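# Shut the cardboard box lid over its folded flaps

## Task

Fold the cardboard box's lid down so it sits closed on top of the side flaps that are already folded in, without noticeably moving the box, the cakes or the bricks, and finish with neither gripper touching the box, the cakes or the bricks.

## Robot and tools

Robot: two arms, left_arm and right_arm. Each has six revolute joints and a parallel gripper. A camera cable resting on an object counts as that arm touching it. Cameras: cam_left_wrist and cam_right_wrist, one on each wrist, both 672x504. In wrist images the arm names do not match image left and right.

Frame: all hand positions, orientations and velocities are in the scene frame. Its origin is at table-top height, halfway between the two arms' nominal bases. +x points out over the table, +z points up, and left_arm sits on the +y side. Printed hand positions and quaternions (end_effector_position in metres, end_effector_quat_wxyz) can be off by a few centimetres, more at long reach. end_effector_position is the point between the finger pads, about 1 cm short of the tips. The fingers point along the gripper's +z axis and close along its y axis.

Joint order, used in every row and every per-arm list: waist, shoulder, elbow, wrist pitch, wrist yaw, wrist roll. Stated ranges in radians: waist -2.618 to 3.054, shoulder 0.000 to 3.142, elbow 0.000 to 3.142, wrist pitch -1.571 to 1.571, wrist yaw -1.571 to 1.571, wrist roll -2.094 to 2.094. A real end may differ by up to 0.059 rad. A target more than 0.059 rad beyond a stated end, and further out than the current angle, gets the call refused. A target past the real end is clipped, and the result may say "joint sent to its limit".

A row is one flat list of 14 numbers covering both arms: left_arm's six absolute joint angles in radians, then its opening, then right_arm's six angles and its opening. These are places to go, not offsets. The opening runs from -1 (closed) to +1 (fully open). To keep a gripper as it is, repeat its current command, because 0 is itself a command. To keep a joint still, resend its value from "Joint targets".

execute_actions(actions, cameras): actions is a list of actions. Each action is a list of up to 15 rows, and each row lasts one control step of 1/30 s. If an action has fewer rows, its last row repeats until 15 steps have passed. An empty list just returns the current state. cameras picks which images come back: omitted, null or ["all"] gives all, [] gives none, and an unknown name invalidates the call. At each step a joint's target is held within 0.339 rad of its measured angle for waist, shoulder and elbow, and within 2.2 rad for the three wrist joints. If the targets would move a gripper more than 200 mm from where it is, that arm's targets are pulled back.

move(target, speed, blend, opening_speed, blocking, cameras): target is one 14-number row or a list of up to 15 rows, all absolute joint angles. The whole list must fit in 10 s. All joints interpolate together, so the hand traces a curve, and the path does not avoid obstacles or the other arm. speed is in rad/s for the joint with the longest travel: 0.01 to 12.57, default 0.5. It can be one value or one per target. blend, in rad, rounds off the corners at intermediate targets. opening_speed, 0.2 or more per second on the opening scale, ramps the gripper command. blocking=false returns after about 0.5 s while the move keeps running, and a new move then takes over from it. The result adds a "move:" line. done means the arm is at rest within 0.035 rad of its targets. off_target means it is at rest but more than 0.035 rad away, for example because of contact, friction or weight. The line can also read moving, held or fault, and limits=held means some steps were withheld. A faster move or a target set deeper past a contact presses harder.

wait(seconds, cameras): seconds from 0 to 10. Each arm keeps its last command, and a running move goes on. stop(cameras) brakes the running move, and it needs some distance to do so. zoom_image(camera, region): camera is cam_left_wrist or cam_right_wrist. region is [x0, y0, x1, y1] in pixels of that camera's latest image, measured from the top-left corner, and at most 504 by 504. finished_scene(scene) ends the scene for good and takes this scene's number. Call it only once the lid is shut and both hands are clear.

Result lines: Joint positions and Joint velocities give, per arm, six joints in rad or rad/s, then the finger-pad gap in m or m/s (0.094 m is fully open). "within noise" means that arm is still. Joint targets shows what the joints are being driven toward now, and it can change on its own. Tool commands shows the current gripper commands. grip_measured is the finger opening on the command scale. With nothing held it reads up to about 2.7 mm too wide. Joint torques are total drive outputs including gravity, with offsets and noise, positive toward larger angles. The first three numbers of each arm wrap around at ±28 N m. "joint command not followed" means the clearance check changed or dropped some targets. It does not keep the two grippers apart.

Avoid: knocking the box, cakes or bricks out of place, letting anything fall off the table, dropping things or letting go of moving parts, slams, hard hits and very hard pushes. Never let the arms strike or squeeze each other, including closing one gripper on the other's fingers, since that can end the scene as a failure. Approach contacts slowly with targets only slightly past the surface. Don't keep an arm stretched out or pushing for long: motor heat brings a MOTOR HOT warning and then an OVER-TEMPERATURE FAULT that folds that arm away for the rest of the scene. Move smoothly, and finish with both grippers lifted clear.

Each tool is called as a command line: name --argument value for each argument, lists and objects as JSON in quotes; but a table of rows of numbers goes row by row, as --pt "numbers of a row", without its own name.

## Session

execute_actions --actions '[]'

Scene clock: 0.00 s.
left_arm: end_effector_position=(+0.4195, +0.3106, +0.1116) grip_measured=+1.000 end_effector_quat_wxyz=(+0.587, +0.010, +0.809, -0.019) | right_arm: end_effector_position=(+0.4162, -0.3380, +0.1138) grip_measured=+1.000 end_effector_quat_wxyz=(+0.600, -0.063, +0.796, +0.047)
Joint positions: left_arm=[-0.037 1.526 0.411 0.799 0.007 -0.018 0.094] | right_arm=[0.033 1.533 0.375 0.879 -0.083 -0.025 0.094]
Joint velocities: within noise
Joint torques (N m): no reading
Heat: left arm: 24 °C; right arm: 27 °C.
Joint targets: left_arm=[-0.037 1.518 0.419 0.800 0.007 -0.018] | right_arm=[0.033 1.529 0.380 0.872 -0.084 -0.026]
Tool commands: left_gripper/opening=+1.0 right_gripper/opening=+1.0
camera_calibration:
cam_left_wrist: T_world_to_cam=[[-0.0336783, -0.999424, -0.00414564, 0.326223], [-0.682385, 0.0260251, -0.73053, 0.397189], [0.730217, -0.0217741, -0.682868, -0.137432], [0, 0, 0, 1]] pos_world=[0.382378, 0.312705, 0.197663]
cam_right_wrist: T_world_to_cam=[[0.154132, -0.988049, 0.00187817, -0.399864], [-0.589246, -0.0934457, -0.802531, 0.349539], [0.793115, 0.122589, -0.596607, -0.137545], [0, 0, 0, 1]] pos_world=[0.376686, -0.345561, 0.199206]

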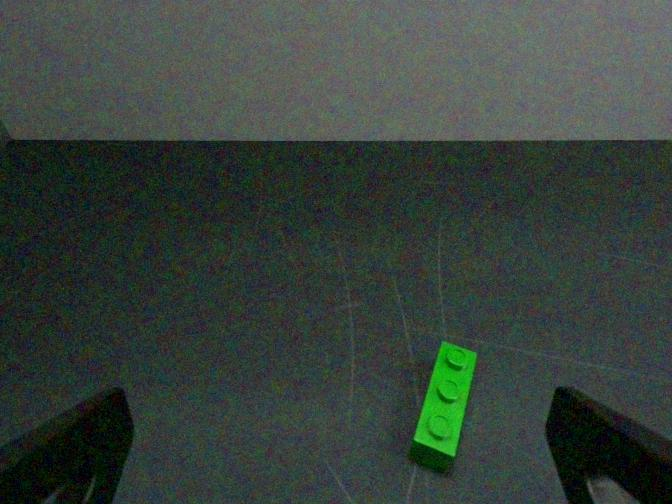

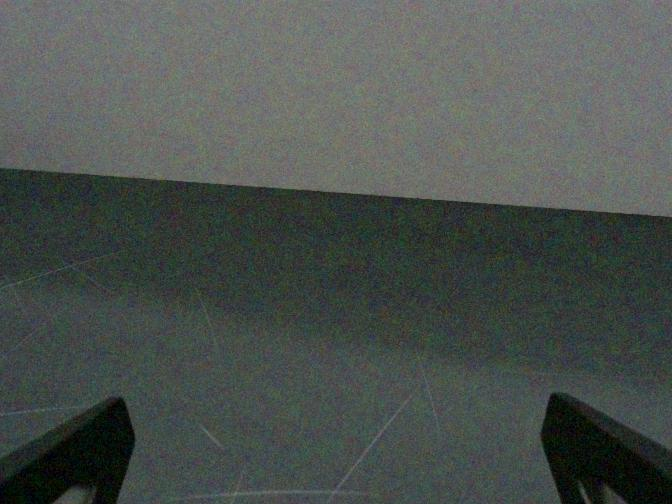

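move --pt "-0.036 1.1 0.9 -0.4 0.0 0.0 -1 0.033 1.1 0.9 -0.4 -0.05 0.0 -1" --pt "-0.4 0.8 1.03 -0.9 0.4 0.003 -1 0.4 0.8 1.02 -0.9 -0.4 0.05 -1" --speed 0.9 --blend '[0.15,0]'

Scene clock: 6.60 s.
left_arm: end_effector_position=(+0.2151, +0.1698, +0.2631) grip_measured=-0.994 end_effector_quat_wxyz=(+0.371, +0.252, +0.857, -0.254) | right_arm: end_effector_position=(+0.2130, -0.2160, +0.2672) grip_measured=-0.994 end_effector_quat_wxyz=(+0.368, -0.251, +0.854, +0.269)
Joint positions: left_arm=[-0.396 0.805 0.997 -0.89 0.387 -0.007 0] | right_arm=[0.394 0.804 1.002 -0.88 -0.389 0.045 0]
Joint velocities: within noise
Joint torques (N m): left_arm=[-0.24 -0.9 11.6 1.06 0.26 0.1] | right_arm=[0.47 -0.08 8.79 1.6 -0.18 0.09]
Heat: left arm: 25 °C; right arm: 29 °C.
Joint targets: left_arm=[-0.400 0.800 1.030 -0.900 0.400 0.003] | right_arm=[0.400 0.800 1.020 -0.900 -0.400 0.050]
move: done
camera_calibration:
cam_left_wrist: T_world_to_cam=[[-0.626736, -0.746028, 0.225043, 0.203481], [-0.747462, 0.493943, -0.444208, 0.231177], [0.220234, -0.446612, -0.867199, 0.34263], [0, 0, 0, 1]] pos_world=[0.224866, 0.190637, 0.354027]
cam_right_wrist: T_world_to_cam=[[0.626292, -0.730157, -0.273184, -0.219634], [-0.738448, -0.443294, -0.508118, 0.241864], [0.249906, 0.519962, -0.816815, 0.360539], [0, 0, 0, 1]] pos_world=[0.226058, -0.240617, 0.357388]

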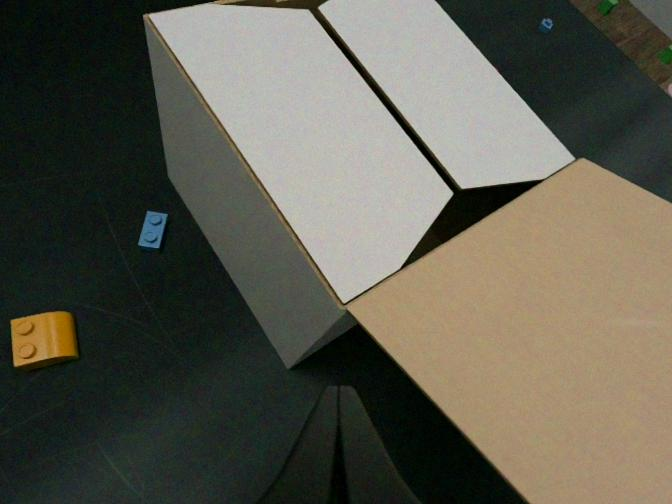

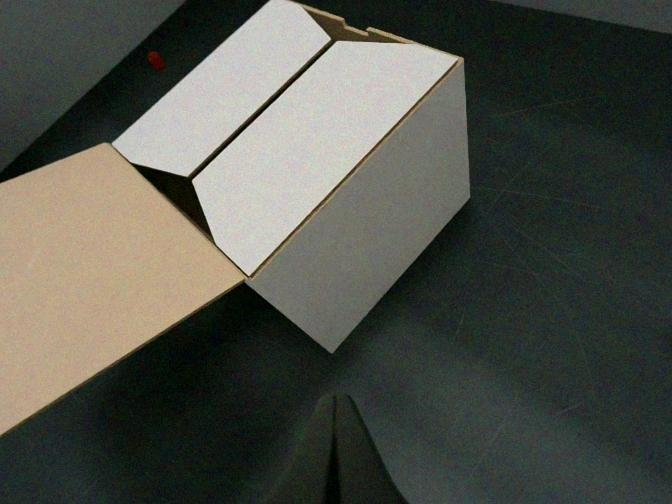

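move --pt "-0.4 0.8 1.03 -0.9 0.4 0.003 -1 0.278 0.9 0.232 0.226 -0.982 -2.05 -1" --pt "-0.4 0.8 1.03 -0.9 0.4 0.003 -1 1.044 1.039 0.25 0.546 -0.258 -2.05 -1" --speed 0.8

Scene clock: 59.33 s.
left_arm: end_effector_position=(+0.2148, +0.1698, +0.2629) grip_measured=-0.994 end_effector_quat_wxyz=(+0.370, +0.252, +0.857, -0.254) | right_arm: end_effector_position=(+0.1352, -0.0650, +0.1531) grip_measured=-0.994 end_effector_quat_wxyz=(-0.584, +0.784, +0.073, +0.196)
Joint positions: left_arm=[-0.396 0.805 0.997 -0.892 0.388 -0.007 0] | right_arm=[1.038 1.034 0.244 0.538 -0.257 -2.052 0]
Joint velocities: within noise
Joint torques (N m): left_arm=[-0.42 -1.01 11.73 1.11 0.25 0.1] | right_arm=[0.49 -1.44 7.87 2.08 0.08 0.05]
Heat: left arm: 34 °C; right arm: 32 °C.
Joint targets: left_arm=[-0.400 0.800 1.030 -0.900 0.400 0.003] | right_arm=[1.044 1.039 0.250 0.546 -0.258 -2.050]
move: done
camera_calibration:
cam_left_wrist: T_world_to_cam=[[-0.626807, -0.745706, 0.225911, 0.203133], [-0.747872, 0.494429, -0.442976, 0.230532], [0.218633, -0.446613, -0.867604, 0.342897], [0, 0, 0, 1]] pos_world=[0.224765, 0.190638, 0.353729]
cam_right_wrist: T_world_to_cam=[[-0.343613, 0.304874, 0.888246, -0.0713237], [0.775796, -0.440856, 0.451428, -0.158148], [0.529218, 0.844214, -0.0850363, 0.0795953], [0, 0, 0, 1]] pos_world=[0.0560597, -0.115171, 0.141514]

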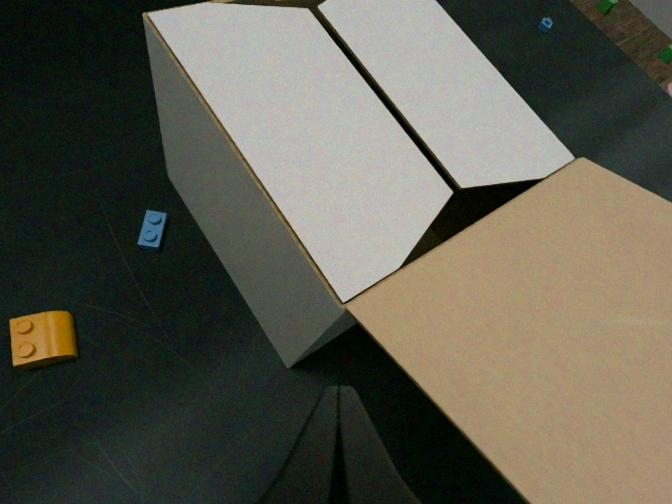

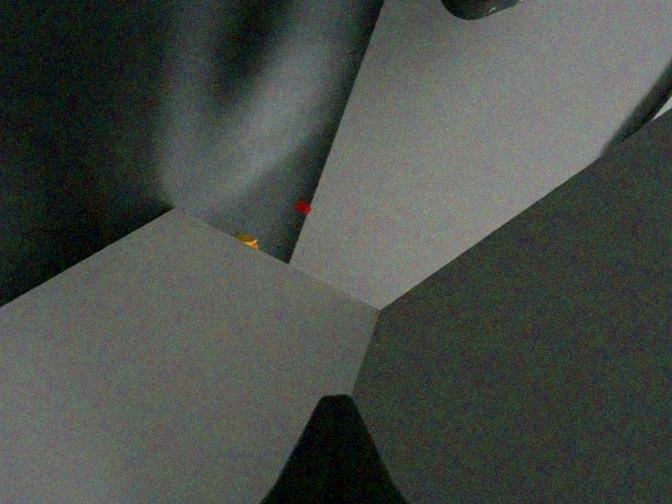

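move --pt "-0.4 0.8 1.03 -0.9 0.4 0.003 -1 0.863 1.069 0.90 -0.25 -0.41 -1.9 -1" --pt "-0.4 0.8 1.03 -0.9 0.4 0.003 -1 0.728 1.314 1.245 -0.472 -0.4525 -1.6 -1" --speed 0.45 --blend 0.06

Scene clock: 64.97 s.
left_arm: end_effector_position=(+0.2148, +0.1698, +0.2629) grip_measured=-0.994 end_effector_quat_wxyz=(+0.370, +0.252, +0.857, -0.254) | right_arm: end_effector_position=(+0.2511, -0.0490, +0.2949) grip_measured=-0.994 end_effector_quat_wxyz=(-0.519, +0.827, -0.214, +0.029)
Joint positions: left_arm=[-0.396 0.805 0.997 -0.892 0.388 -0.007 0] | right_arm=[0.733 1.305 1.22 -0.445 -0.433 -1.614 0]
Joint velocities: within noise
Joint torques (N m): left_arm=[-0.4 -0.65 11.74 1.06 0.26 0.08] | right_arm=[-0.34 -3.66 10.4 1.58 -0.22 0.19]
Heat: left arm: 34 °C; right arm: 32 °C.
Joint targets: left_arm=[-0.400 0.800 1.030 -0.900 0.400 0.003] | right_arm=[0.728 1.314 1.245 -0.472 -0.453 -1.600]
move: done
camera_calibration:
cam_left_wrist: T_world_to_cam=[[-0.626807, -0.745706, 0.225911, 0.203133], [-0.747872, 0.494429, -0.442976, 0.230532], [0.218633, -0.446613, -0.867604, 0.342897], [0, 0, 0, 1]] pos_world=[0.224765, 0.190638, 0.353729]
cam_right_wrist: T_world_to_cam=[[0.323385, 0.366955, 0.872219, -0.322003], [0.752466, -0.658629, -0.00189082, -0.176094], [0.573775, 0.656926, -0.489111, 0.115547], [0, 0, 0, 1]] pos_world=[0.170338, -0.0737263, 0.337039]

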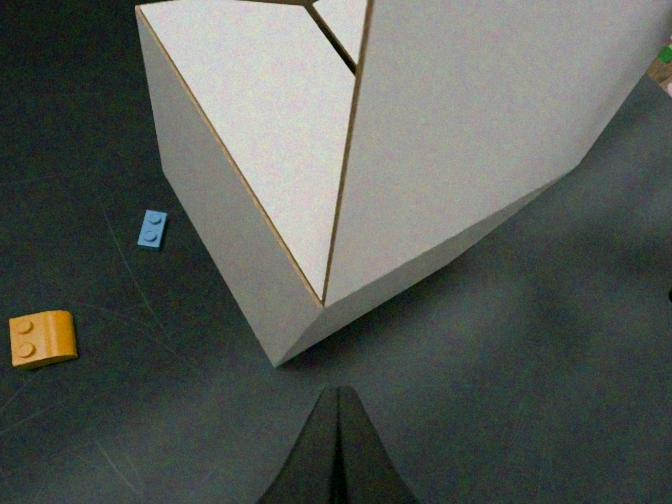

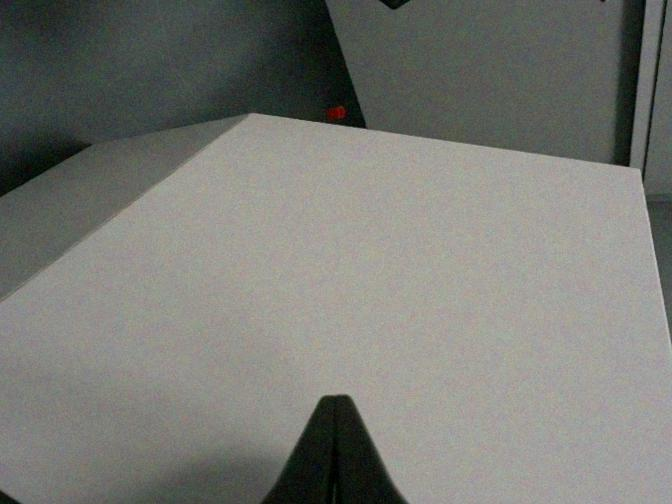

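move --pt "-0.4 0.8 1.03 -0.9 0.4 0.003 -1 0.601 1.507 1.31 -0.375 -0.5176 -1.2 -1" --pt "-0.4 0.8 1.03 -0.9 0.4 0.003 -1 0.5465 1.671 1.245 -0.174 -0.563 -0.9 -1" --speed 0.4 --blend 0.05

Scene clock: 70.30 s.
left_arm: end_effector_position=(+0.2147, +0.1698, +0.2628) grip_measured=-0.994 end_effector_quat_wxyz=(+0.370, +0.252, +0.857, -0.254) | right_arm: end_effector_position=(+0.3621, -0.0397, +0.2148) grip_measured=-0.994 end_effector_quat_wxyz=(-0.484, +0.672, -0.537, -0.161)
Joint positions: left_arm=[-0.396 0.805 0.997 -0.892 0.388 -0.007 0] | right_arm=[0.551 1.662 1.255 -0.188 -0.543 -0.911 0]
Joint velocities: within noise
Joint torques (N m): left_arm=[-0.61 -1.03 11.58 1.08 0.33 0.11] | right_arm=[-0.42 -6.86 6.79 1.88 -0.24 0.11]
Heat: left arm: 34 °C; right arm: 32 °C.
Joint targets: left_arm=[-0.400 0.800 1.030 -0.900 0.400 0.003] | right_arm=[0.547 1.671 1.245 -0.174 -0.563 -0.900]
move: done
camera_calibration:
cam_left_wrist: T_world_to_cam=[[-0.626738, -0.745724, 0.226042, 0.203074], [-0.748016, 0.494483, -0.442672, 0.230446], [0.218337, -0.446523, -0.867725, 0.34299], [0, 0, 0, 1]] pos_world=[0.224764, 0.190638, 0.353729]
cam_right_wrist: T_world_to_cam=[[0.876976, -0.0475368, 0.478178, -0.423716], [0.238979, -0.820167, -0.519821, 0.0371686], [0.416897, 0.570145, -0.707906, 0.10697], [0, 0, 0, 1]] pos_world=[0.318111, -0.0506463, 0.297658]

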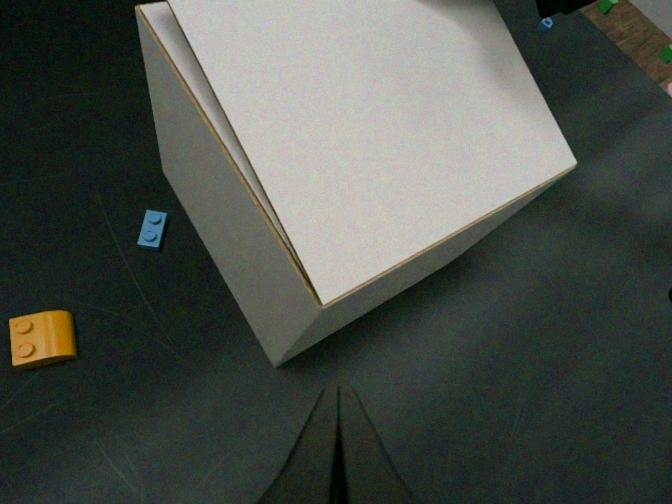

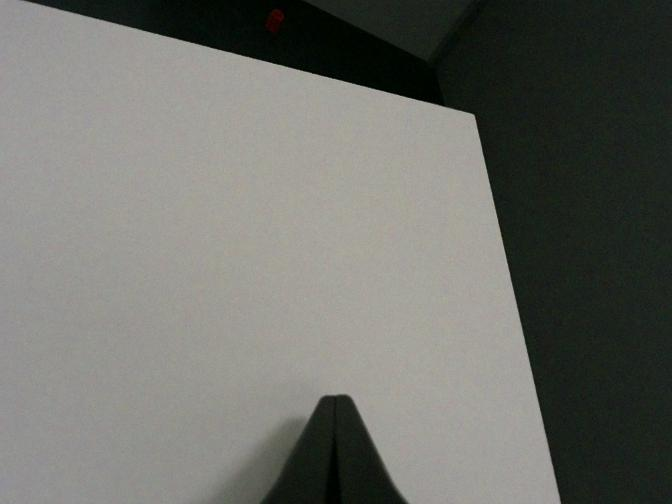

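move --target '[-0.4,0.8,1.03,-0.9,0.4,0.003,-1,0.535,1.77,1.225,-0.07,-0.575,-0.6,-1]' --speed 0.15

zoom_image --camera "cam_left_wrist" --region '[100, 0, 400, 320]'

Scene clock: 75.03 s.
left_arm: end_effector_position=(+0.2147, +0.1698, +0.2628) grip_measured=-0.994 end_effector_quat_wxyz=(+0.370, +0.252, +0.857, -0.254) | right_arm: end_effector_position=(+0.3769, -0.0319, +0.1843) grip_measured=-0.994 end_effector_quat_wxyz=(+0.451, -0.582, +0.633, +0.237)
Joint positions: left_arm=[-0.396 0.805 0.997 -0.892 0.388 -0.007 0] | right_arm=[0.543 1.753 1.238 -0.087 -0.557 -0.608 0]
Joint velocities: within noise
Joint torques (N m): left_arm=[-0.4 -0.83 11.74 1.1 0.27 0.12] | right_arm=[-0.81 -6.99 6.42 1.95 -0.22 0.09]
Heat: left arm: 35 °C; right arm: 32 °C.
Joint targets: left_arm=[-0.400 0.800 1.030 -0.900 0.400 0.003] | right_arm=[0.535 1.770 1.225 -0.070 -0.575 -0.600]
move: done
camera_calibration:
cam_left_wrist: T_world_to_cam=[[-0.626738, -0.745724, 0.226042, 0.203074], [-0.748016, 0.494483, -0.442672, 0.230446], [0.218337, -0.446523, -0.867725, 0.34299], [0, 0, 0, 1]] pos_world=[0.224764, 0.190638, 0.353729]
cam_right_wrist: T_world_to_cam=[[0.950952, -0.211047, 0.226165, -0.408401], [-0.0252052, -0.781553, -0.62333, 0.144025], [0.308311, 0.587056, -0.748538, 0.123613], [0, 0, 0, 1]] pos_world=[0.353888, -0.0461965, 0.27467]

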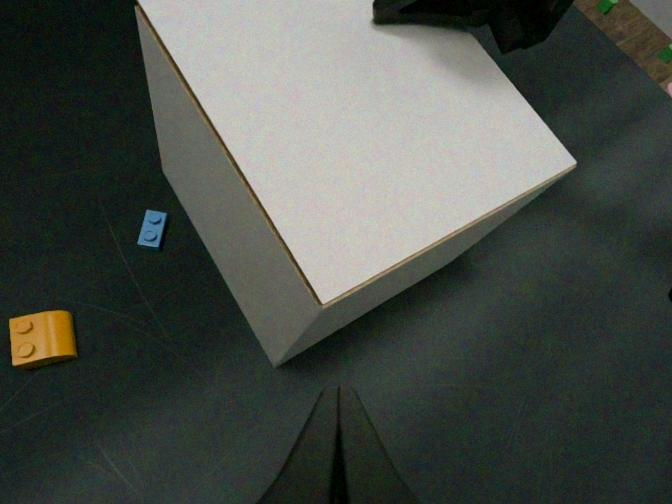

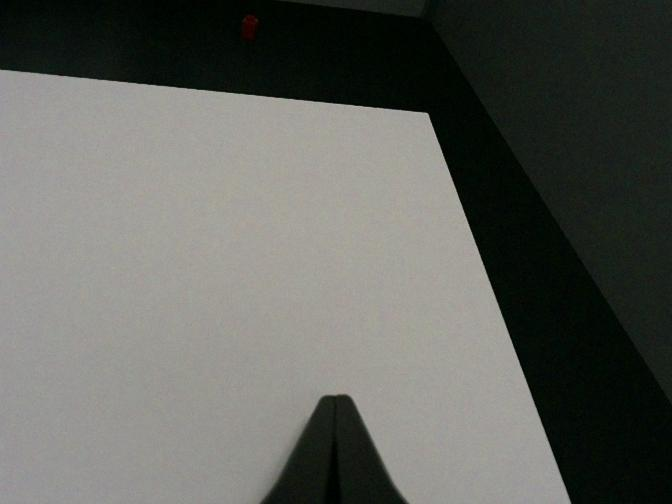

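Scaled by 1.575 from the camera's 672x504 image, which has a finer 960x720 frame.

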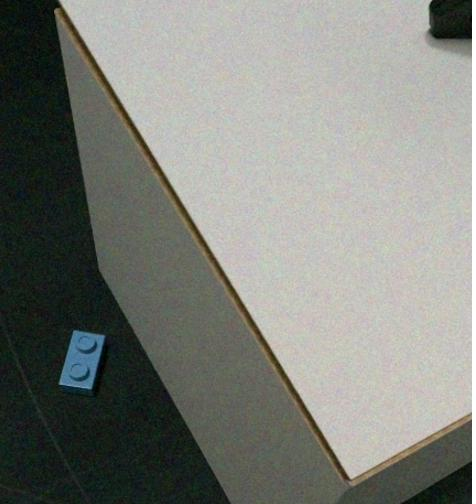

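move --target '[-0.4,0.8,1.03,-0.9,0.4,0.003,-1,0.535,1.825,1.215,-0.05,-0.575,-0.6,-1]' --speed 0.12

zoom_image --camera "cam_left_wrist" --region '[100, 0, 400, 320]'

Scene clock: 78.87 s.
left_arm: end_effector_position=(+0.2147, +0.1698, +0.2628) grip_measured=-0.994 end_effector_quat_wxyz=(+0.370, +0.252, +0.857, -0.254) | right_arm: end_effector_position=(+0.3815, -0.0245, +0.1800) grip_measured=-0.994 end_effector_quat_wxyz=(+0.461, -0.584, +0.621, +0.246)
Joint positions: left_arm=[-0.396 0.805 0.997 -0.892 0.388 -0.007 0] | right_arm=[0.543 1.789 1.238 -0.025 -0.581 -0.607 0]
Joint velocities: within noise
Joint torques (N m): left_arm=[-0.32 -1.1 11.66 1.16 0.33 0.06] | right_arm=[-0.79 -5.96 5.46 1.52 -0.02 0.07]
Heat: left arm: 35 °C; right arm: 33 °C.
Joint targets: left_arm=[-0.400 0.800 1.030 -0.900 0.400 0.003] | right_arm=[0.535 1.825 1.215 -0.050 -0.575 -0.600]
move: off_target (right_arm); right_arm: the shoulder is farthest, 0.036 rad from its target
camera_calibration:
cam_left_wrist: T_world_to_cam=[[-0.626738, -0.745724, 0.226042, 0.203074], [-0.748016, 0.494483, -0.442672, 0.230446], [0.218337, -0.446523, -0.867725, 0.34299], [0, 0, 0, 1]] pos_world=[0.224764, 0.190638, 0.353729]
cam_right_wrist: T_world_to_cam=[[0.951761, -0.198513, 0.233973, -0.411727], [-0.00141107, -0.765349, -0.643614, 0.142191], [0.306837, 0.612237, -0.728709, 0.11228], [0, 0, 0, 1]] pos_world=[0.357615, -0.0416489, 0.269669]

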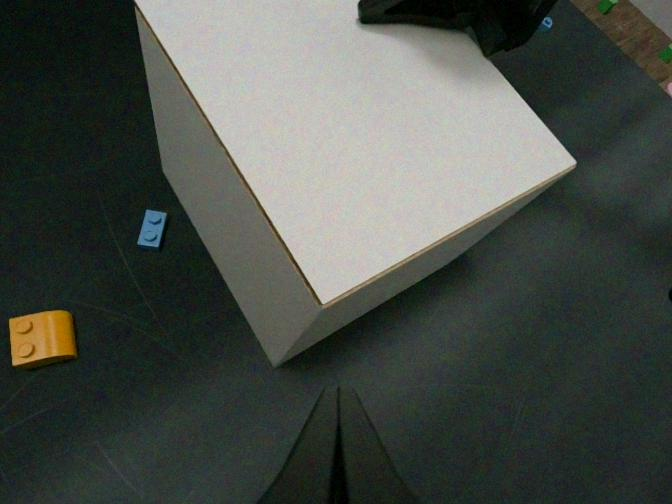

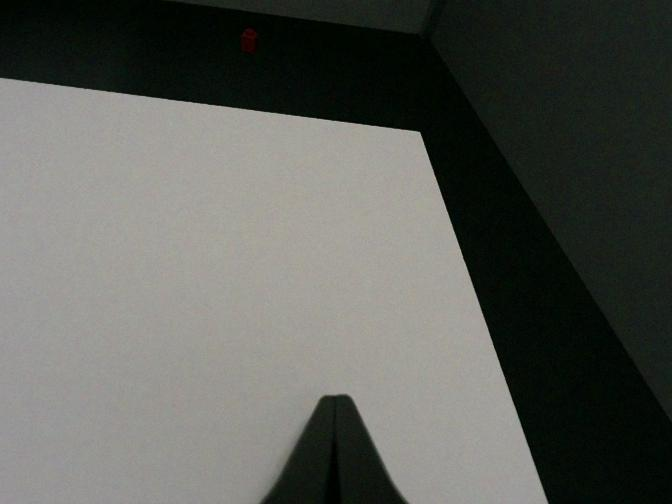

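Scaled by 1.575 from the camera's 672x504 image, which has a finer 960x720 frame.

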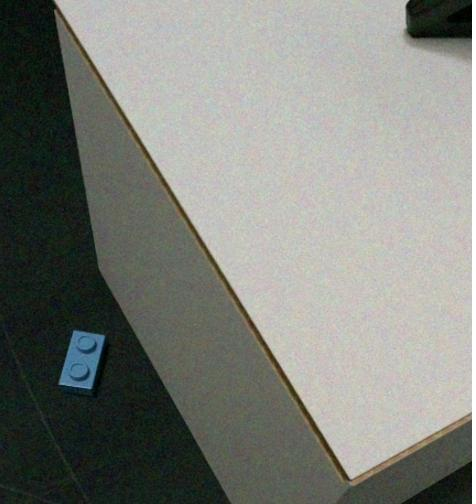

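move --pt "-0.4 0.8 1.03 -0.9 0.4 0.003 -1 0.54 1.75 1.238 -0.025 -0.58 -0.6 -1" --pt "-0.4 0.8 1.03 -0.9 0.4 0.003 -1 0.42 1.5 1.26 -0.15 -0.58 -0.3 -1" --speed '[0.3,0.7]'

zoom_image --camera "cam_left_wrist" --region '[100, 0, 400, 320]'

Scene clock: 83.13 s.
left_arm: end_effector_position=(+0.2147, +0.1698, +0.2628) grip_measured=-0.994 end_effector_quat_wxyz=(+0.370, +0.252, +0.857, -0.254) | right_arm: end_effector_position=(+0.3843, -0.0917, +0.2919) grip_measured=-0.994 end_effector_quat_wxyz=(+0.512, -0.443, +0.682, +0.276)
Joint positions: left_arm=[-0.396 0.805 0.997 -0.892 0.388 -0.007 0] | right_arm=[0.421 1.506 1.245 -0.134 -0.575 -0.306 0]
Joint velocities: within noise
Joint torques (N m): left_arm=[-0.58 -0.91 11.63 1.12 0.3 0.09] | right_arm=[-0.08 -6.8 9.32 1.71 -0.1 0.05]
Heat: left arm: 35 °C; right arm: 32 °C.
Joint targets: left_arm=[-0.400 0.800 1.030 -0.900 0.400 0.003] | right_arm=[0.420 1.500 1.260 -0.150 -0.580 -0.300]
move: done
camera_calibration:
cam_left_wrist: T_world_to_cam=[[-0.626738, -0.745724, 0.226042, 0.203074], [-0.748016, 0.494483, -0.442672, 0.230446], [0.218337, -0.446523, -0.867725, 0.34299], [0, 0, 0, 1]] pos_world=[0.224764, 0.190638, 0.353729]
cam_right_wrist: T_world_to_cam=[[0.88572, -0.45755, 0.0784148, -0.406818], [-0.239076, -0.594388, -0.767819, 0.305997], [0.397924, 0.661325, -0.63585, 0.176551], [0, 0, 0, 1]] pos_world=[0.363229, -0.121017, 0.379111]

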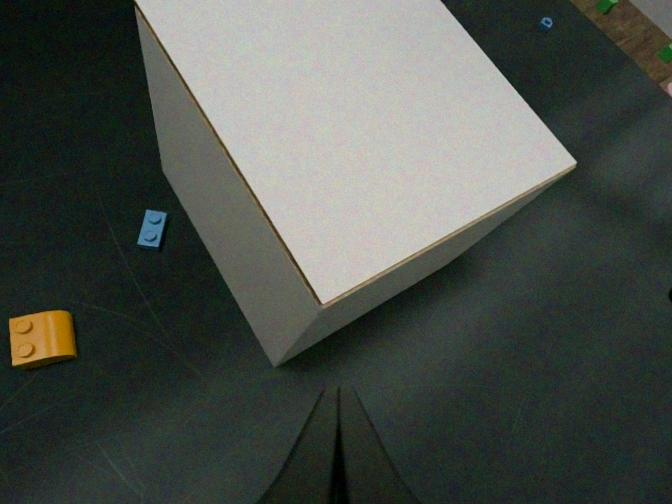

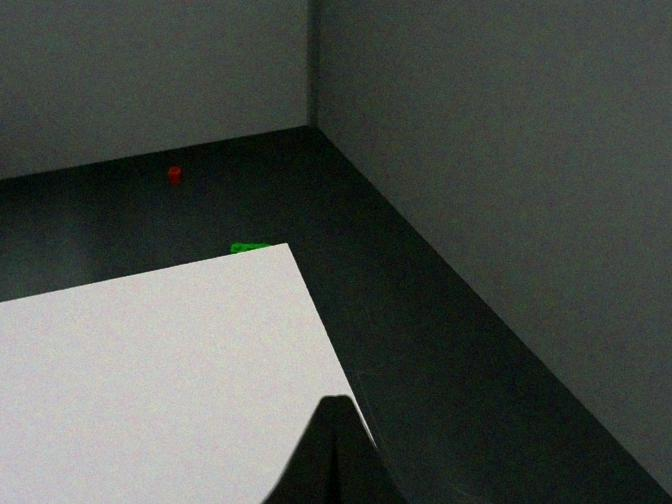

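Scaled by 1.575 from the camera's 672x504 image, which has a finer 960x720 frame.

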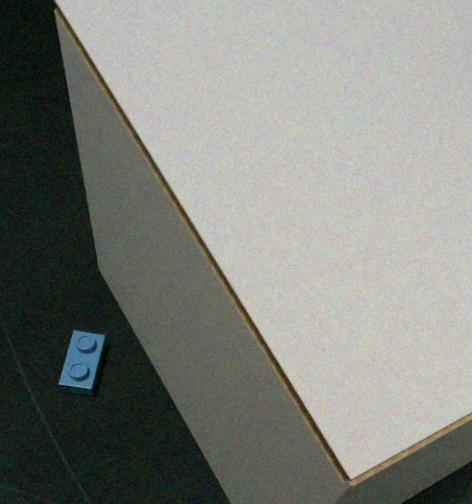

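finished_scene --scene 2

The scene is finished: the task was done.


## Next scene

The same job, from a new start.

execute_actions --actions '[]'

Scene clock: 0.00 s.
left_arm: end_effector_position=(+0.2143, +0.2687, +0.1928) grip_measured=+1.000 end_effector_quat_wxyz=(+0.516, -0.143, +0.842, -0.069) | right_arm: end_effector_position=(+0.3008, -0.2590, +0.1926) grip_measured=+1.000 end_effector_quat_wxyz=(+0.412, +0.036, +0.869, +0.273)
Joint positions: left_arm=[-0.994 0.493 0.578 -0.872 -0.868 -0.955 0.094] | right_arm=[0.233 0.857 0.627 -0.323 -0.235 0.484 0.094]
Joint velocities: within noise
Joint torques (N m): no reading
Heat: left arm: 24 °C; right arm: 26 °C.
Joint targets: left_arm=[-0.994 0.488 0.585 -0.879 -0.879 -0.954] | right_arm=[0.233 0.851 0.635 -0.329 -0.235 0.480]
Tool commands: left_gripper/opening=+1.0 right_gripper/opening=+1.0
camera_calibration:
cam_left_wrist: T_world_to_cam=[[0.172227, -0.955181, 0.240762, 0.174614], [-0.764008, -0.283809, -0.579434, 0.389038], [0.621795, -0.08415, -0.778646, 0.125426], [0, 0, 0, 1]] pos_world=[0.189166, 0.287755, 0.281044]
cam_right_wrist: T_world_to_cam=[[0.161267, -0.849001, -0.503181, -0.173119], [-0.875667, 0.112066, -0.469732, 0.427459], [0.455193, 0.516371, -0.725369, 0.219795], [0, 0, 0, 1]] pos_world=[0.302181, -0.308378, 0.273114]

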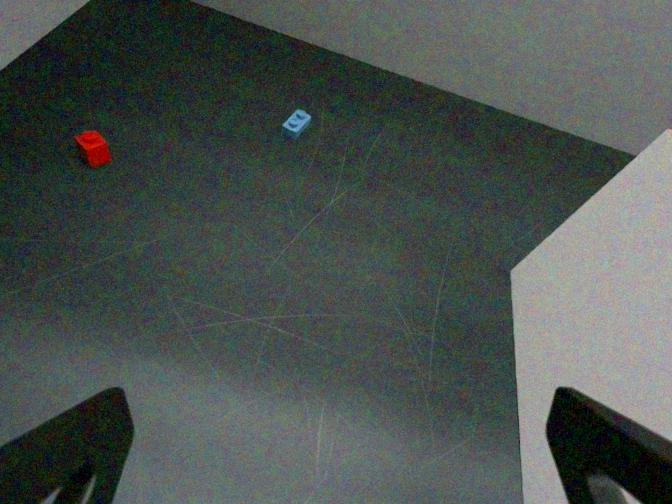

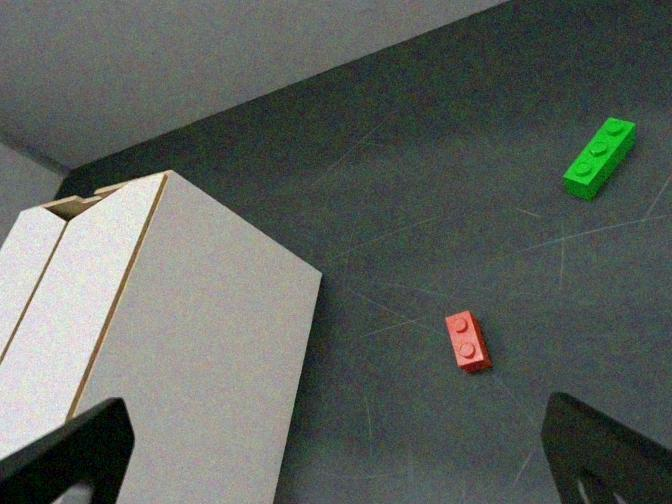

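move --target '[-0.4,0.8,1.03,-0.9,0.4,0.003,-1,0.4,0.8,1.02,-0.9,-0.4,0.05,-1]' --speed 1.0

Scene clock: 6.63 s.
left_arm: end_effector_position=(+0.2135, +0.1680, +0.2647) grip_measured=-0.994 end_effector_quat_wxyz=(+0.374, +0.256, +0.854, -0.257) | right_arm: end_effector_position=(+0.2130, -0.2161, +0.2640) grip_measured=-0.994 end_effector_quat_wxyz=(+0.361, -0.244, +0.858, +0.271)
Joint positions: left_arm=[-0.405 0.8 0.996 -0.886 0.387 -0.008 0] | right_arm=[0.394 0.808 0.997 -0.883 -0.389 0.061 0]
Joint velocities: within noise
Joint torques (N m): left_arm=[0.5 -0.44 12.19 1.04 0.26 0.07] | right_arm=[0.69 -0.44 9.26 1.56 -0.18 -0.1]
Heat: left arm: 25 °C; right arm: 27 °C.
Joint targets: left_arm=[-0.400 0.800 1.030 -0.900 0.400 0.003] | right_arm=[0.400 0.800 1.020 -0.900 -0.400 0.050]
move: done
camera_calibration:
cam_left_wrist: T_world_to_cam=[[-0.634691, -0.739775, 0.223382, 0.201939], [-0.739947, 0.498443, -0.451701, 0.231269], [0.222814, -0.451981, -0.863752, 0.342998], [0, 0, 0, 1]] pos_world=[0.22287, 0.189143, 0.35562]
cam_right_wrist: T_world_to_cam=[[0.613833, -0.735179, -0.287612, -0.215225], [-0.752545, -0.434861, -0.494541, 0.241421], [0.238505, 0.520007, -0.820188, 0.361269], [0, 0, 0, 1]] pos_world=[0.227628, -0.241107, 0.353799]

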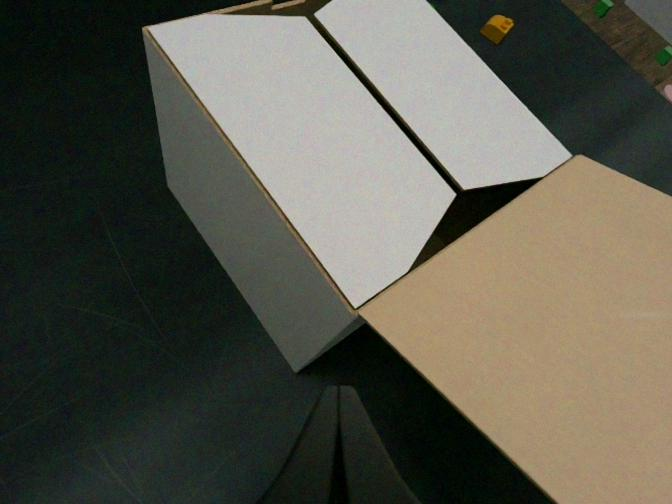

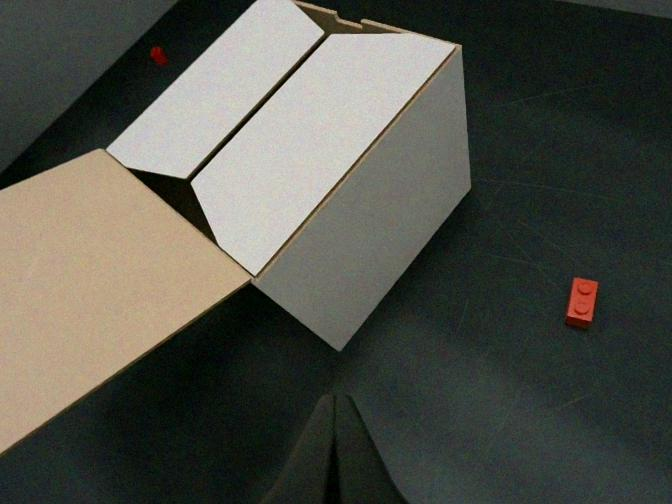

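move --pt "-0.4 0.8 1.03 -0.9 0.4 0.003 -1 0.278 0.9 0.232 0.226 -0.982 -2.05 -1" --pt "-0.4 0.8 1.03 -0.9 0.4 0.003 -1 1.044 1.039 0.25 0.546 -0.258 -2.05 -1" --speed '[1.0,0.7]' --blend '[0.05,0]'

Scene clock: 17.03 s.
left_arm: end_effector_position=(+0.2133, +0.1680, +0.2646) grip_measured=-0.994 end_effector_quat_wxyz=(+0.373, +0.256, +0.854, -0.257) | right_arm: end_effector_position=(+0.1351, -0.0649, +0.1534) grip_measured=-0.994 end_effector_quat_wxyz=(-0.584, +0.784, +0.073, +0.195)
Joint positions: left_arm=[-0.405 0.8 0.996 -0.887 0.388 -0.008 0] | right_arm=[1.038 1.035 0.244 0.539 -0.258 -2.052 0]
Joint velocities: within noise
Joint torques (N m): left_arm=[0.21 -0.68 12.03 1.08 0.28 0.11] | right_arm=[0.46 -1.13 7.56 2.08 0.01 0.03]
Heat: left arm: 28 °C; right arm: 29 °C.
Joint targets: left_arm=[-0.400 0.800 1.030 -0.900 0.400 0.003] | right_arm=[1.044 1.039 0.250 0.546 -0.258 -2.050]
move: done
camera_calibration:
cam_left_wrist: T_world_to_cam=[[-0.635361, -0.739183, 0.223437, 0.201801], [-0.73961, 0.499314, -0.45129, 0.230694], [0.222021, -0.451988, -0.863952, 0.343075], [0, 0, 0, 1]] pos_world=[0.22267, 0.189045, 0.35542]
cam_right_wrist: T_world_to_cam=[[-0.343698, 0.303903, 0.888546, -0.0717464], [0.776144, -0.440723, 0.450958, -0.15801], [0.528651, 0.844633, -0.0843971, 0.0794855], [0, 0, 0, 1]] pos_world=[0.0559595, -0.114971, 0.141714]

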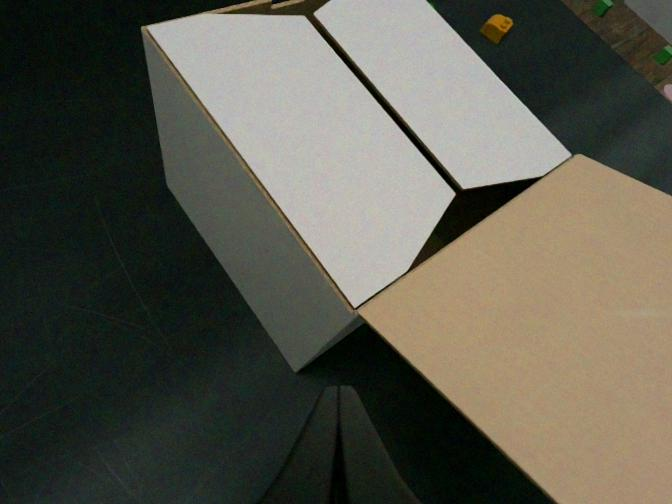

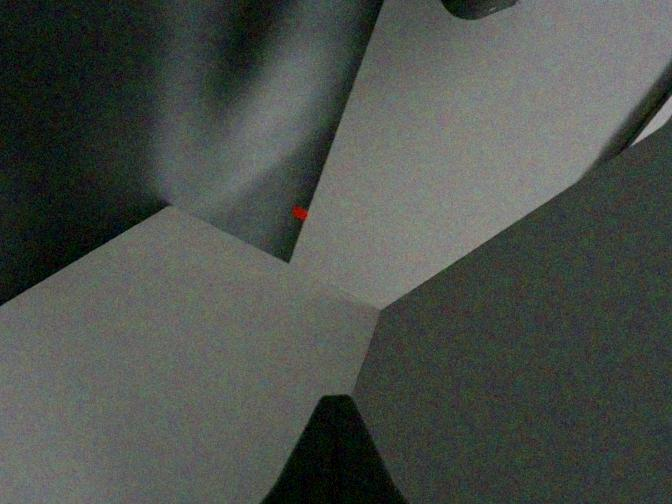

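move --pt "-0.4 0.8 1.03 -0.9 0.4 0.003 -1 0.863 1.069 0.90 -0.25 -0.41 -1.9 -1" --pt "-0.4 0.8 1.03 -0.9 0.4 0.003 -1 0.728 1.314 1.245 -0.472 -0.4525 -1.6 -1" --speed 0.45 --blend 0.06

move --pt "-0.4 0.8 1.03 -0.9 0.4 0.003 -1 0.601 1.507 1.31 -0.375 -0.5176 -1.2 -1" --pt "-0.4 0.8 1.03 -0.9 0.4 0.003 -1 0.5465 1.671 1.245 -0.174 -0.563 -0.9 -1" --speed 0.4 --blend 0.05

Scene clock: 24.67 s.
left_arm: end_effector_position=(+0.2133, +0.1680, +0.2645) grip_measured=-0.994 end_effector_quat_wxyz=(+0.373, +0.256, +0.854, -0.257) | right_arm: end_effector_position=(+0.2510, -0.0491, +0.2939) grip_measured=-0.994 end_effector_quat_wxyz=(-0.518, +0.828, -0.215, +0.028)
Joint positions: left_arm=[-0.405 0.8 0.996 -0.887 0.388 -0.008 0] | right_arm=[0.733 1.306 1.22 -0.447 -0.433 -1.614 0]
Joint velocities: within noise
Joint torques (N m): left_arm=[0.49 -0.53 12.05 1.05 0.3 0.03] | right_arm=[-0.46 -3.74 10.11 1.62 -0.19 0.15]
Heat: left arm: 30 °C; right arm: 30 °C.
Joint targets: left_arm=[-0.400 0.800 1.030 -0.900 0.400 0.003] | right_arm=[0.728 1.314 1.245 -0.472 -0.453 -1.600]
move: done
camera_calibration:
cam_left_wrist: T_world_to_cam=[[-0.635252, -0.739251, 0.223524, 0.201758], [-0.739789, 0.499367, -0.450937, 0.230598], [0.221735, -0.45182, -0.864114, 0.343164], [0, 0, 0, 1]] pos_world=[0.222669, 0.189045, 0.35542]
cam_right_wrist: T_world_to_cam=[[0.325638, 0.36941, 0.870342, -0.320996], [0.752305, -0.658812, -0.00184644, -0.176031], [0.57271, 0.655365, -0.492444, 0.116326], [0, 0, 0, 1]] pos_world=[0.170337, -0.073628, 0.336335]

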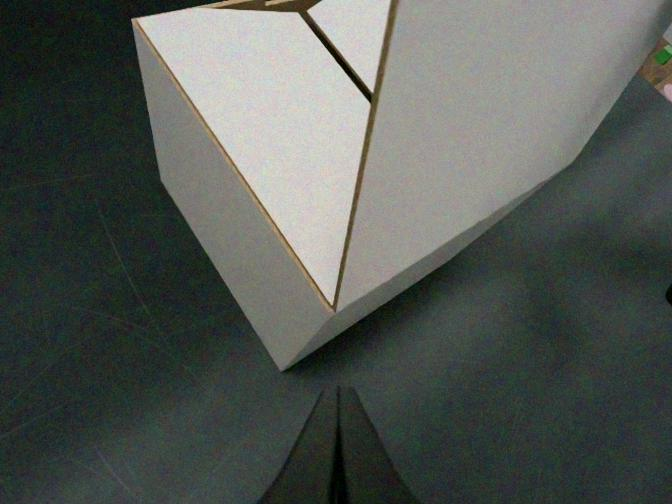

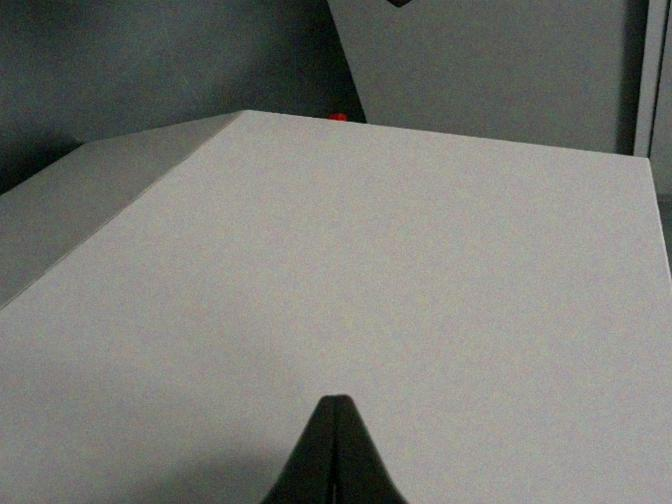

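Scene clock: 27.13 s.
left_arm: end_effector_position=(+0.2133, +0.1680, +0.2645) grip_measured=-0.994 end_effector_quat_wxyz=(+0.373, +0.256, +0.854, -0.257) | right_arm: end_effector_position=(+0.3620, -0.0394, +0.2147) grip_measured=-0.994 end_effector_quat_wxyz=(-0.484, +0.672, -0.537, -0.161)
Joint positions: left_arm=[-0.405 0.8 0.996 -0.887 0.388 -0.008 0] | right_arm=[0.552 1.662 1.255 -0.187 -0.542 -0.911 0]
Joint velocities: within noise
Joint torques (N m): left_arm=[0.43 -0.32 12.22 1.08 0.32 0.07] | right_arm=[-0.46 -6.83 6.83 1.96 -0.31 0.09]
Heat: left arm: 30 °C; right arm: 30 °C.
Joint targets: left_arm=[-0.400 0.800 1.030 -0.900 0.400 0.003] | right_arm=[0.546 1.671 1.245 -0.174 -0.563 -0.900]
move: done
camera_calibration:
cam_left_wrist: T_world_to_cam=[[-0.635252, -0.739251, 0.223524, 0.201758], [-0.739789, 0.499367, -0.450937, 0.230598], [0.221735, -0.45182, -0.864114, 0.343164], [0, 0, 0, 1]] pos_world=[0.222669, 0.189045, 0.35542]
cam_right_wrist: T_world_to_cam=[[0.876726, -0.0473418, 0.478655, -0.42362], [0.239404, -0.820169, -0.519624, 0.0371926], [0.417177, 0.57016, -0.707729, 0.106629], [0, 0, 0, 1]] pos_world=[0.318012, -0.0503463, 0.297558]

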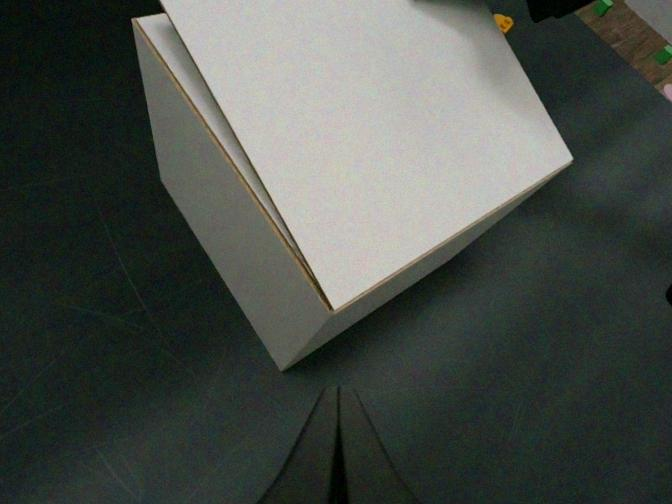

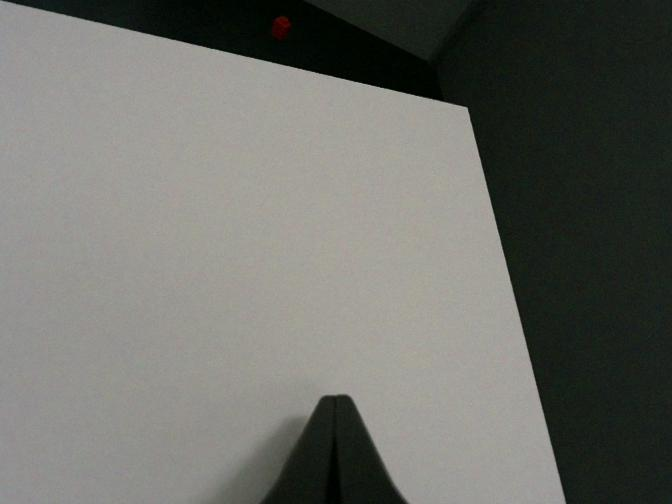

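move --pt "-0.4 0.8 1.03 -0.9 0.4 0.003 -1 0.535 1.77 1.225 -0.07 -0.575 -0.6 -1" --pt "-0.4 0.8 1.03 -0.9 0.4 0.003 -1 0.535 1.825 1.215 -0.05 -0.575 -0.6 -1" --speed '[0.2,0.12]'

move --pt "-0.4 0.8 1.03 -0.9 0.4 0.003 -1 0.54 1.75 1.238 -0.025 -0.58 -0.6 -1" --pt "-0.4 0.8 1.03 -0.9 0.4 0.003 -1 0.42 1.5 1.26 -0.15 -0.58 -0.3 -1" --speed '[0.3,0.7]'

zoom_image --camera "cam_left_wrist" --region '[100, 0, 400, 320]'

Scene clock: 34.20 s.
left_arm: end_effector_position=(+0.2133, +0.1680, +0.2645) grip_measured=-0.994 end_effector_quat_wxyz=(+0.373, +0.256, +0.854, -0.257) | right_arm: end_effector_position=(+0.3816, -0.0242, +0.1799) grip_measured=-0.994 end_effector_quat_wxyz=(+0.461, -0.584, +0.621, +0.246)
Joint positions: left_arm=[-0.405 0.8 0.996 -0.887 0.388 -0.008 0] | right_arm=[0.544 1.789 1.237 -0.022 -0.582 -0.607 0]
Joint velocities: within noise
Joint torques (N m): left_arm=[0.43 -0.49 12.34 1.05 0.26 0.06] | right_arm=[-0.7 -5.94 5.45 1.53 -0.04 0.09]
Heat: left arm: 31 °C; right arm: 30 °C.
Joint targets: left_arm=[-0.400 0.800 1.030 -0.900 0.400 0.003] | right_arm=[0.535 1.825 1.215 -0.050 -0.575 -0.600]
move: off_target (right_arm); right_arm: the shoulder is farthest, 0.036 rad from its target
camera_calibration:
cam_left_wrist: T_world_to_cam=[[-0.635252, -0.739251, 0.223524, 0.201758], [-0.739789, 0.499367, -0.450937, 0.230598], [0.221735, -0.45182, -0.864114, 0.343164], [0, 0, 0, 1]] pos_world=[0.222669, 0.189045, 0.35542]
cam_right_wrist: T_world_to_cam=[[0.951621, -0.198147, 0.234849, -0.411741], [-0.000215317, -0.764732, -0.644348, 0.142077], [0.307273, 0.613125, -0.727778, 0.111744], [0, 0, 0, 1]] pos_world=[0.357516, -0.0414472, 0.269569]

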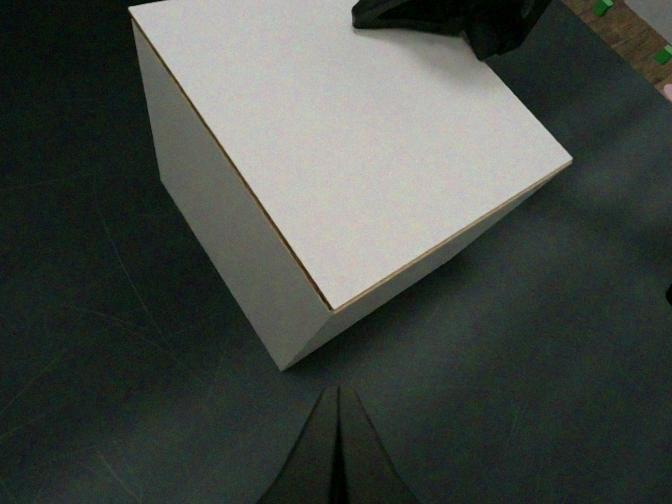

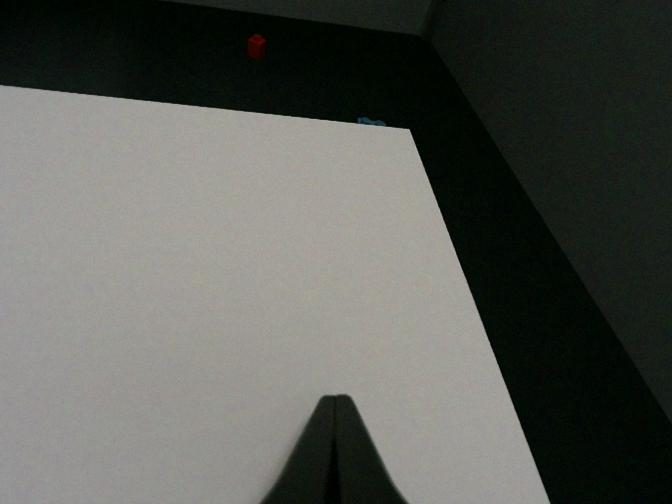

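Scene clock: 35.80 s.
left_arm: end_effector_position=(+0.2133, +0.1680, +0.2645) grip_measured=-0.994 end_effector_quat_wxyz=(+0.373, +0.256, +0.854, -0.257) | right_arm: end_effector_position=(+0.3840, -0.0918, +0.2916) grip_measured=-0.994 end_effector_quat_wxyz=(+0.511, -0.443, +0.683, +0.276)
Joint positions: left_arm=[-0.405 0.8 0.996 -0.887 0.388 -0.008 0] | right_arm=[0.421 1.506 1.245 -0.137 -0.575 -0.306 0]
Joint velocities: within noise
Joint torques (N m): left_arm=[0.43 -0.49 12.05 1.11 0.3 0.06] | right_arm=[-0.05 -6.45 9.17 1.77 -0.12 0.07]
Heat: left arm: 31 °C; right arm: 30 °C.
Joint targets: left_arm=[-0.400 0.800 1.030 -0.900 0.400 0.003] | right_arm=[0.420 1.500 1.260 -0.150 -0.580 -0.300]
move: done
camera_calibration:
cam_left_wrist: T_world_to_cam=[[-0.635252, -0.739251, 0.223524, 0.201758], [-0.739789, 0.499367, -0.450937, 0.230598], [0.221735, -0.45182, -0.864114, 0.343164], [0, 0, 0, 1]] pos_world=[0.222669, 0.189045, 0.35542]
cam_right_wrist: T_world_to_cam=[[0.886055, -0.457121, 0.0771229, -0.406292], [-0.24021, -0.595009, -0.766983, 0.305838], [0.396493, 0.661064, -0.637015, 0.177395], [0, 0, 0, 1]] pos_world=[0.363126, -0.121018, 0.37891]

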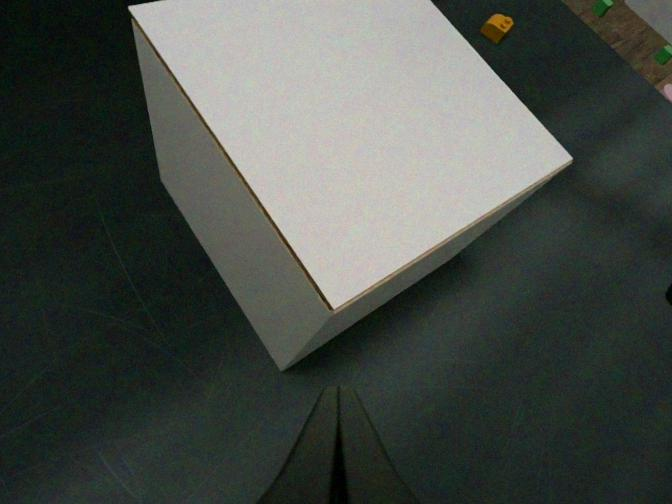

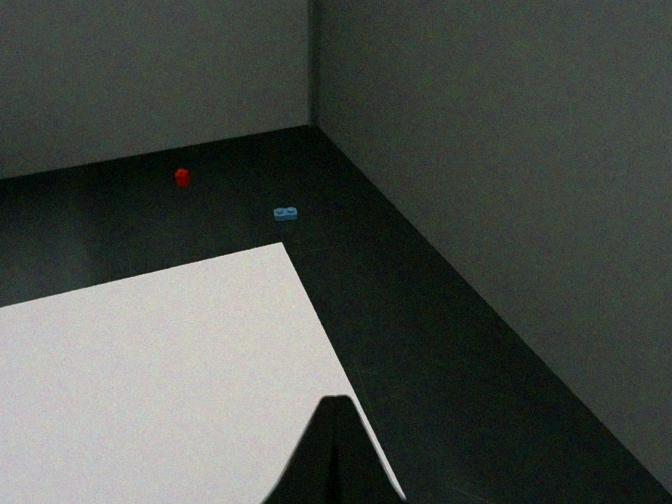

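Scaled by 1.575 from the camera's 672x504 image, which has a finer 960x720 frame.

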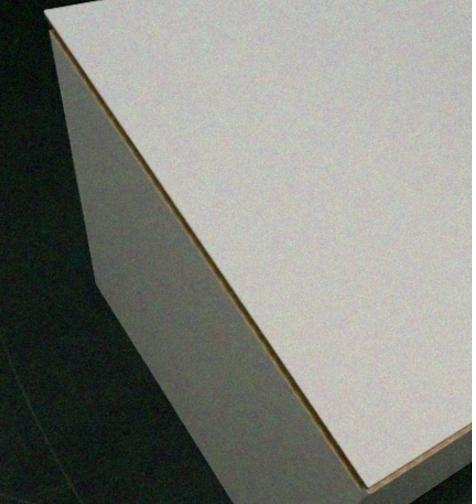

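finished_scene --scene 3

The scene is finished: the task was done.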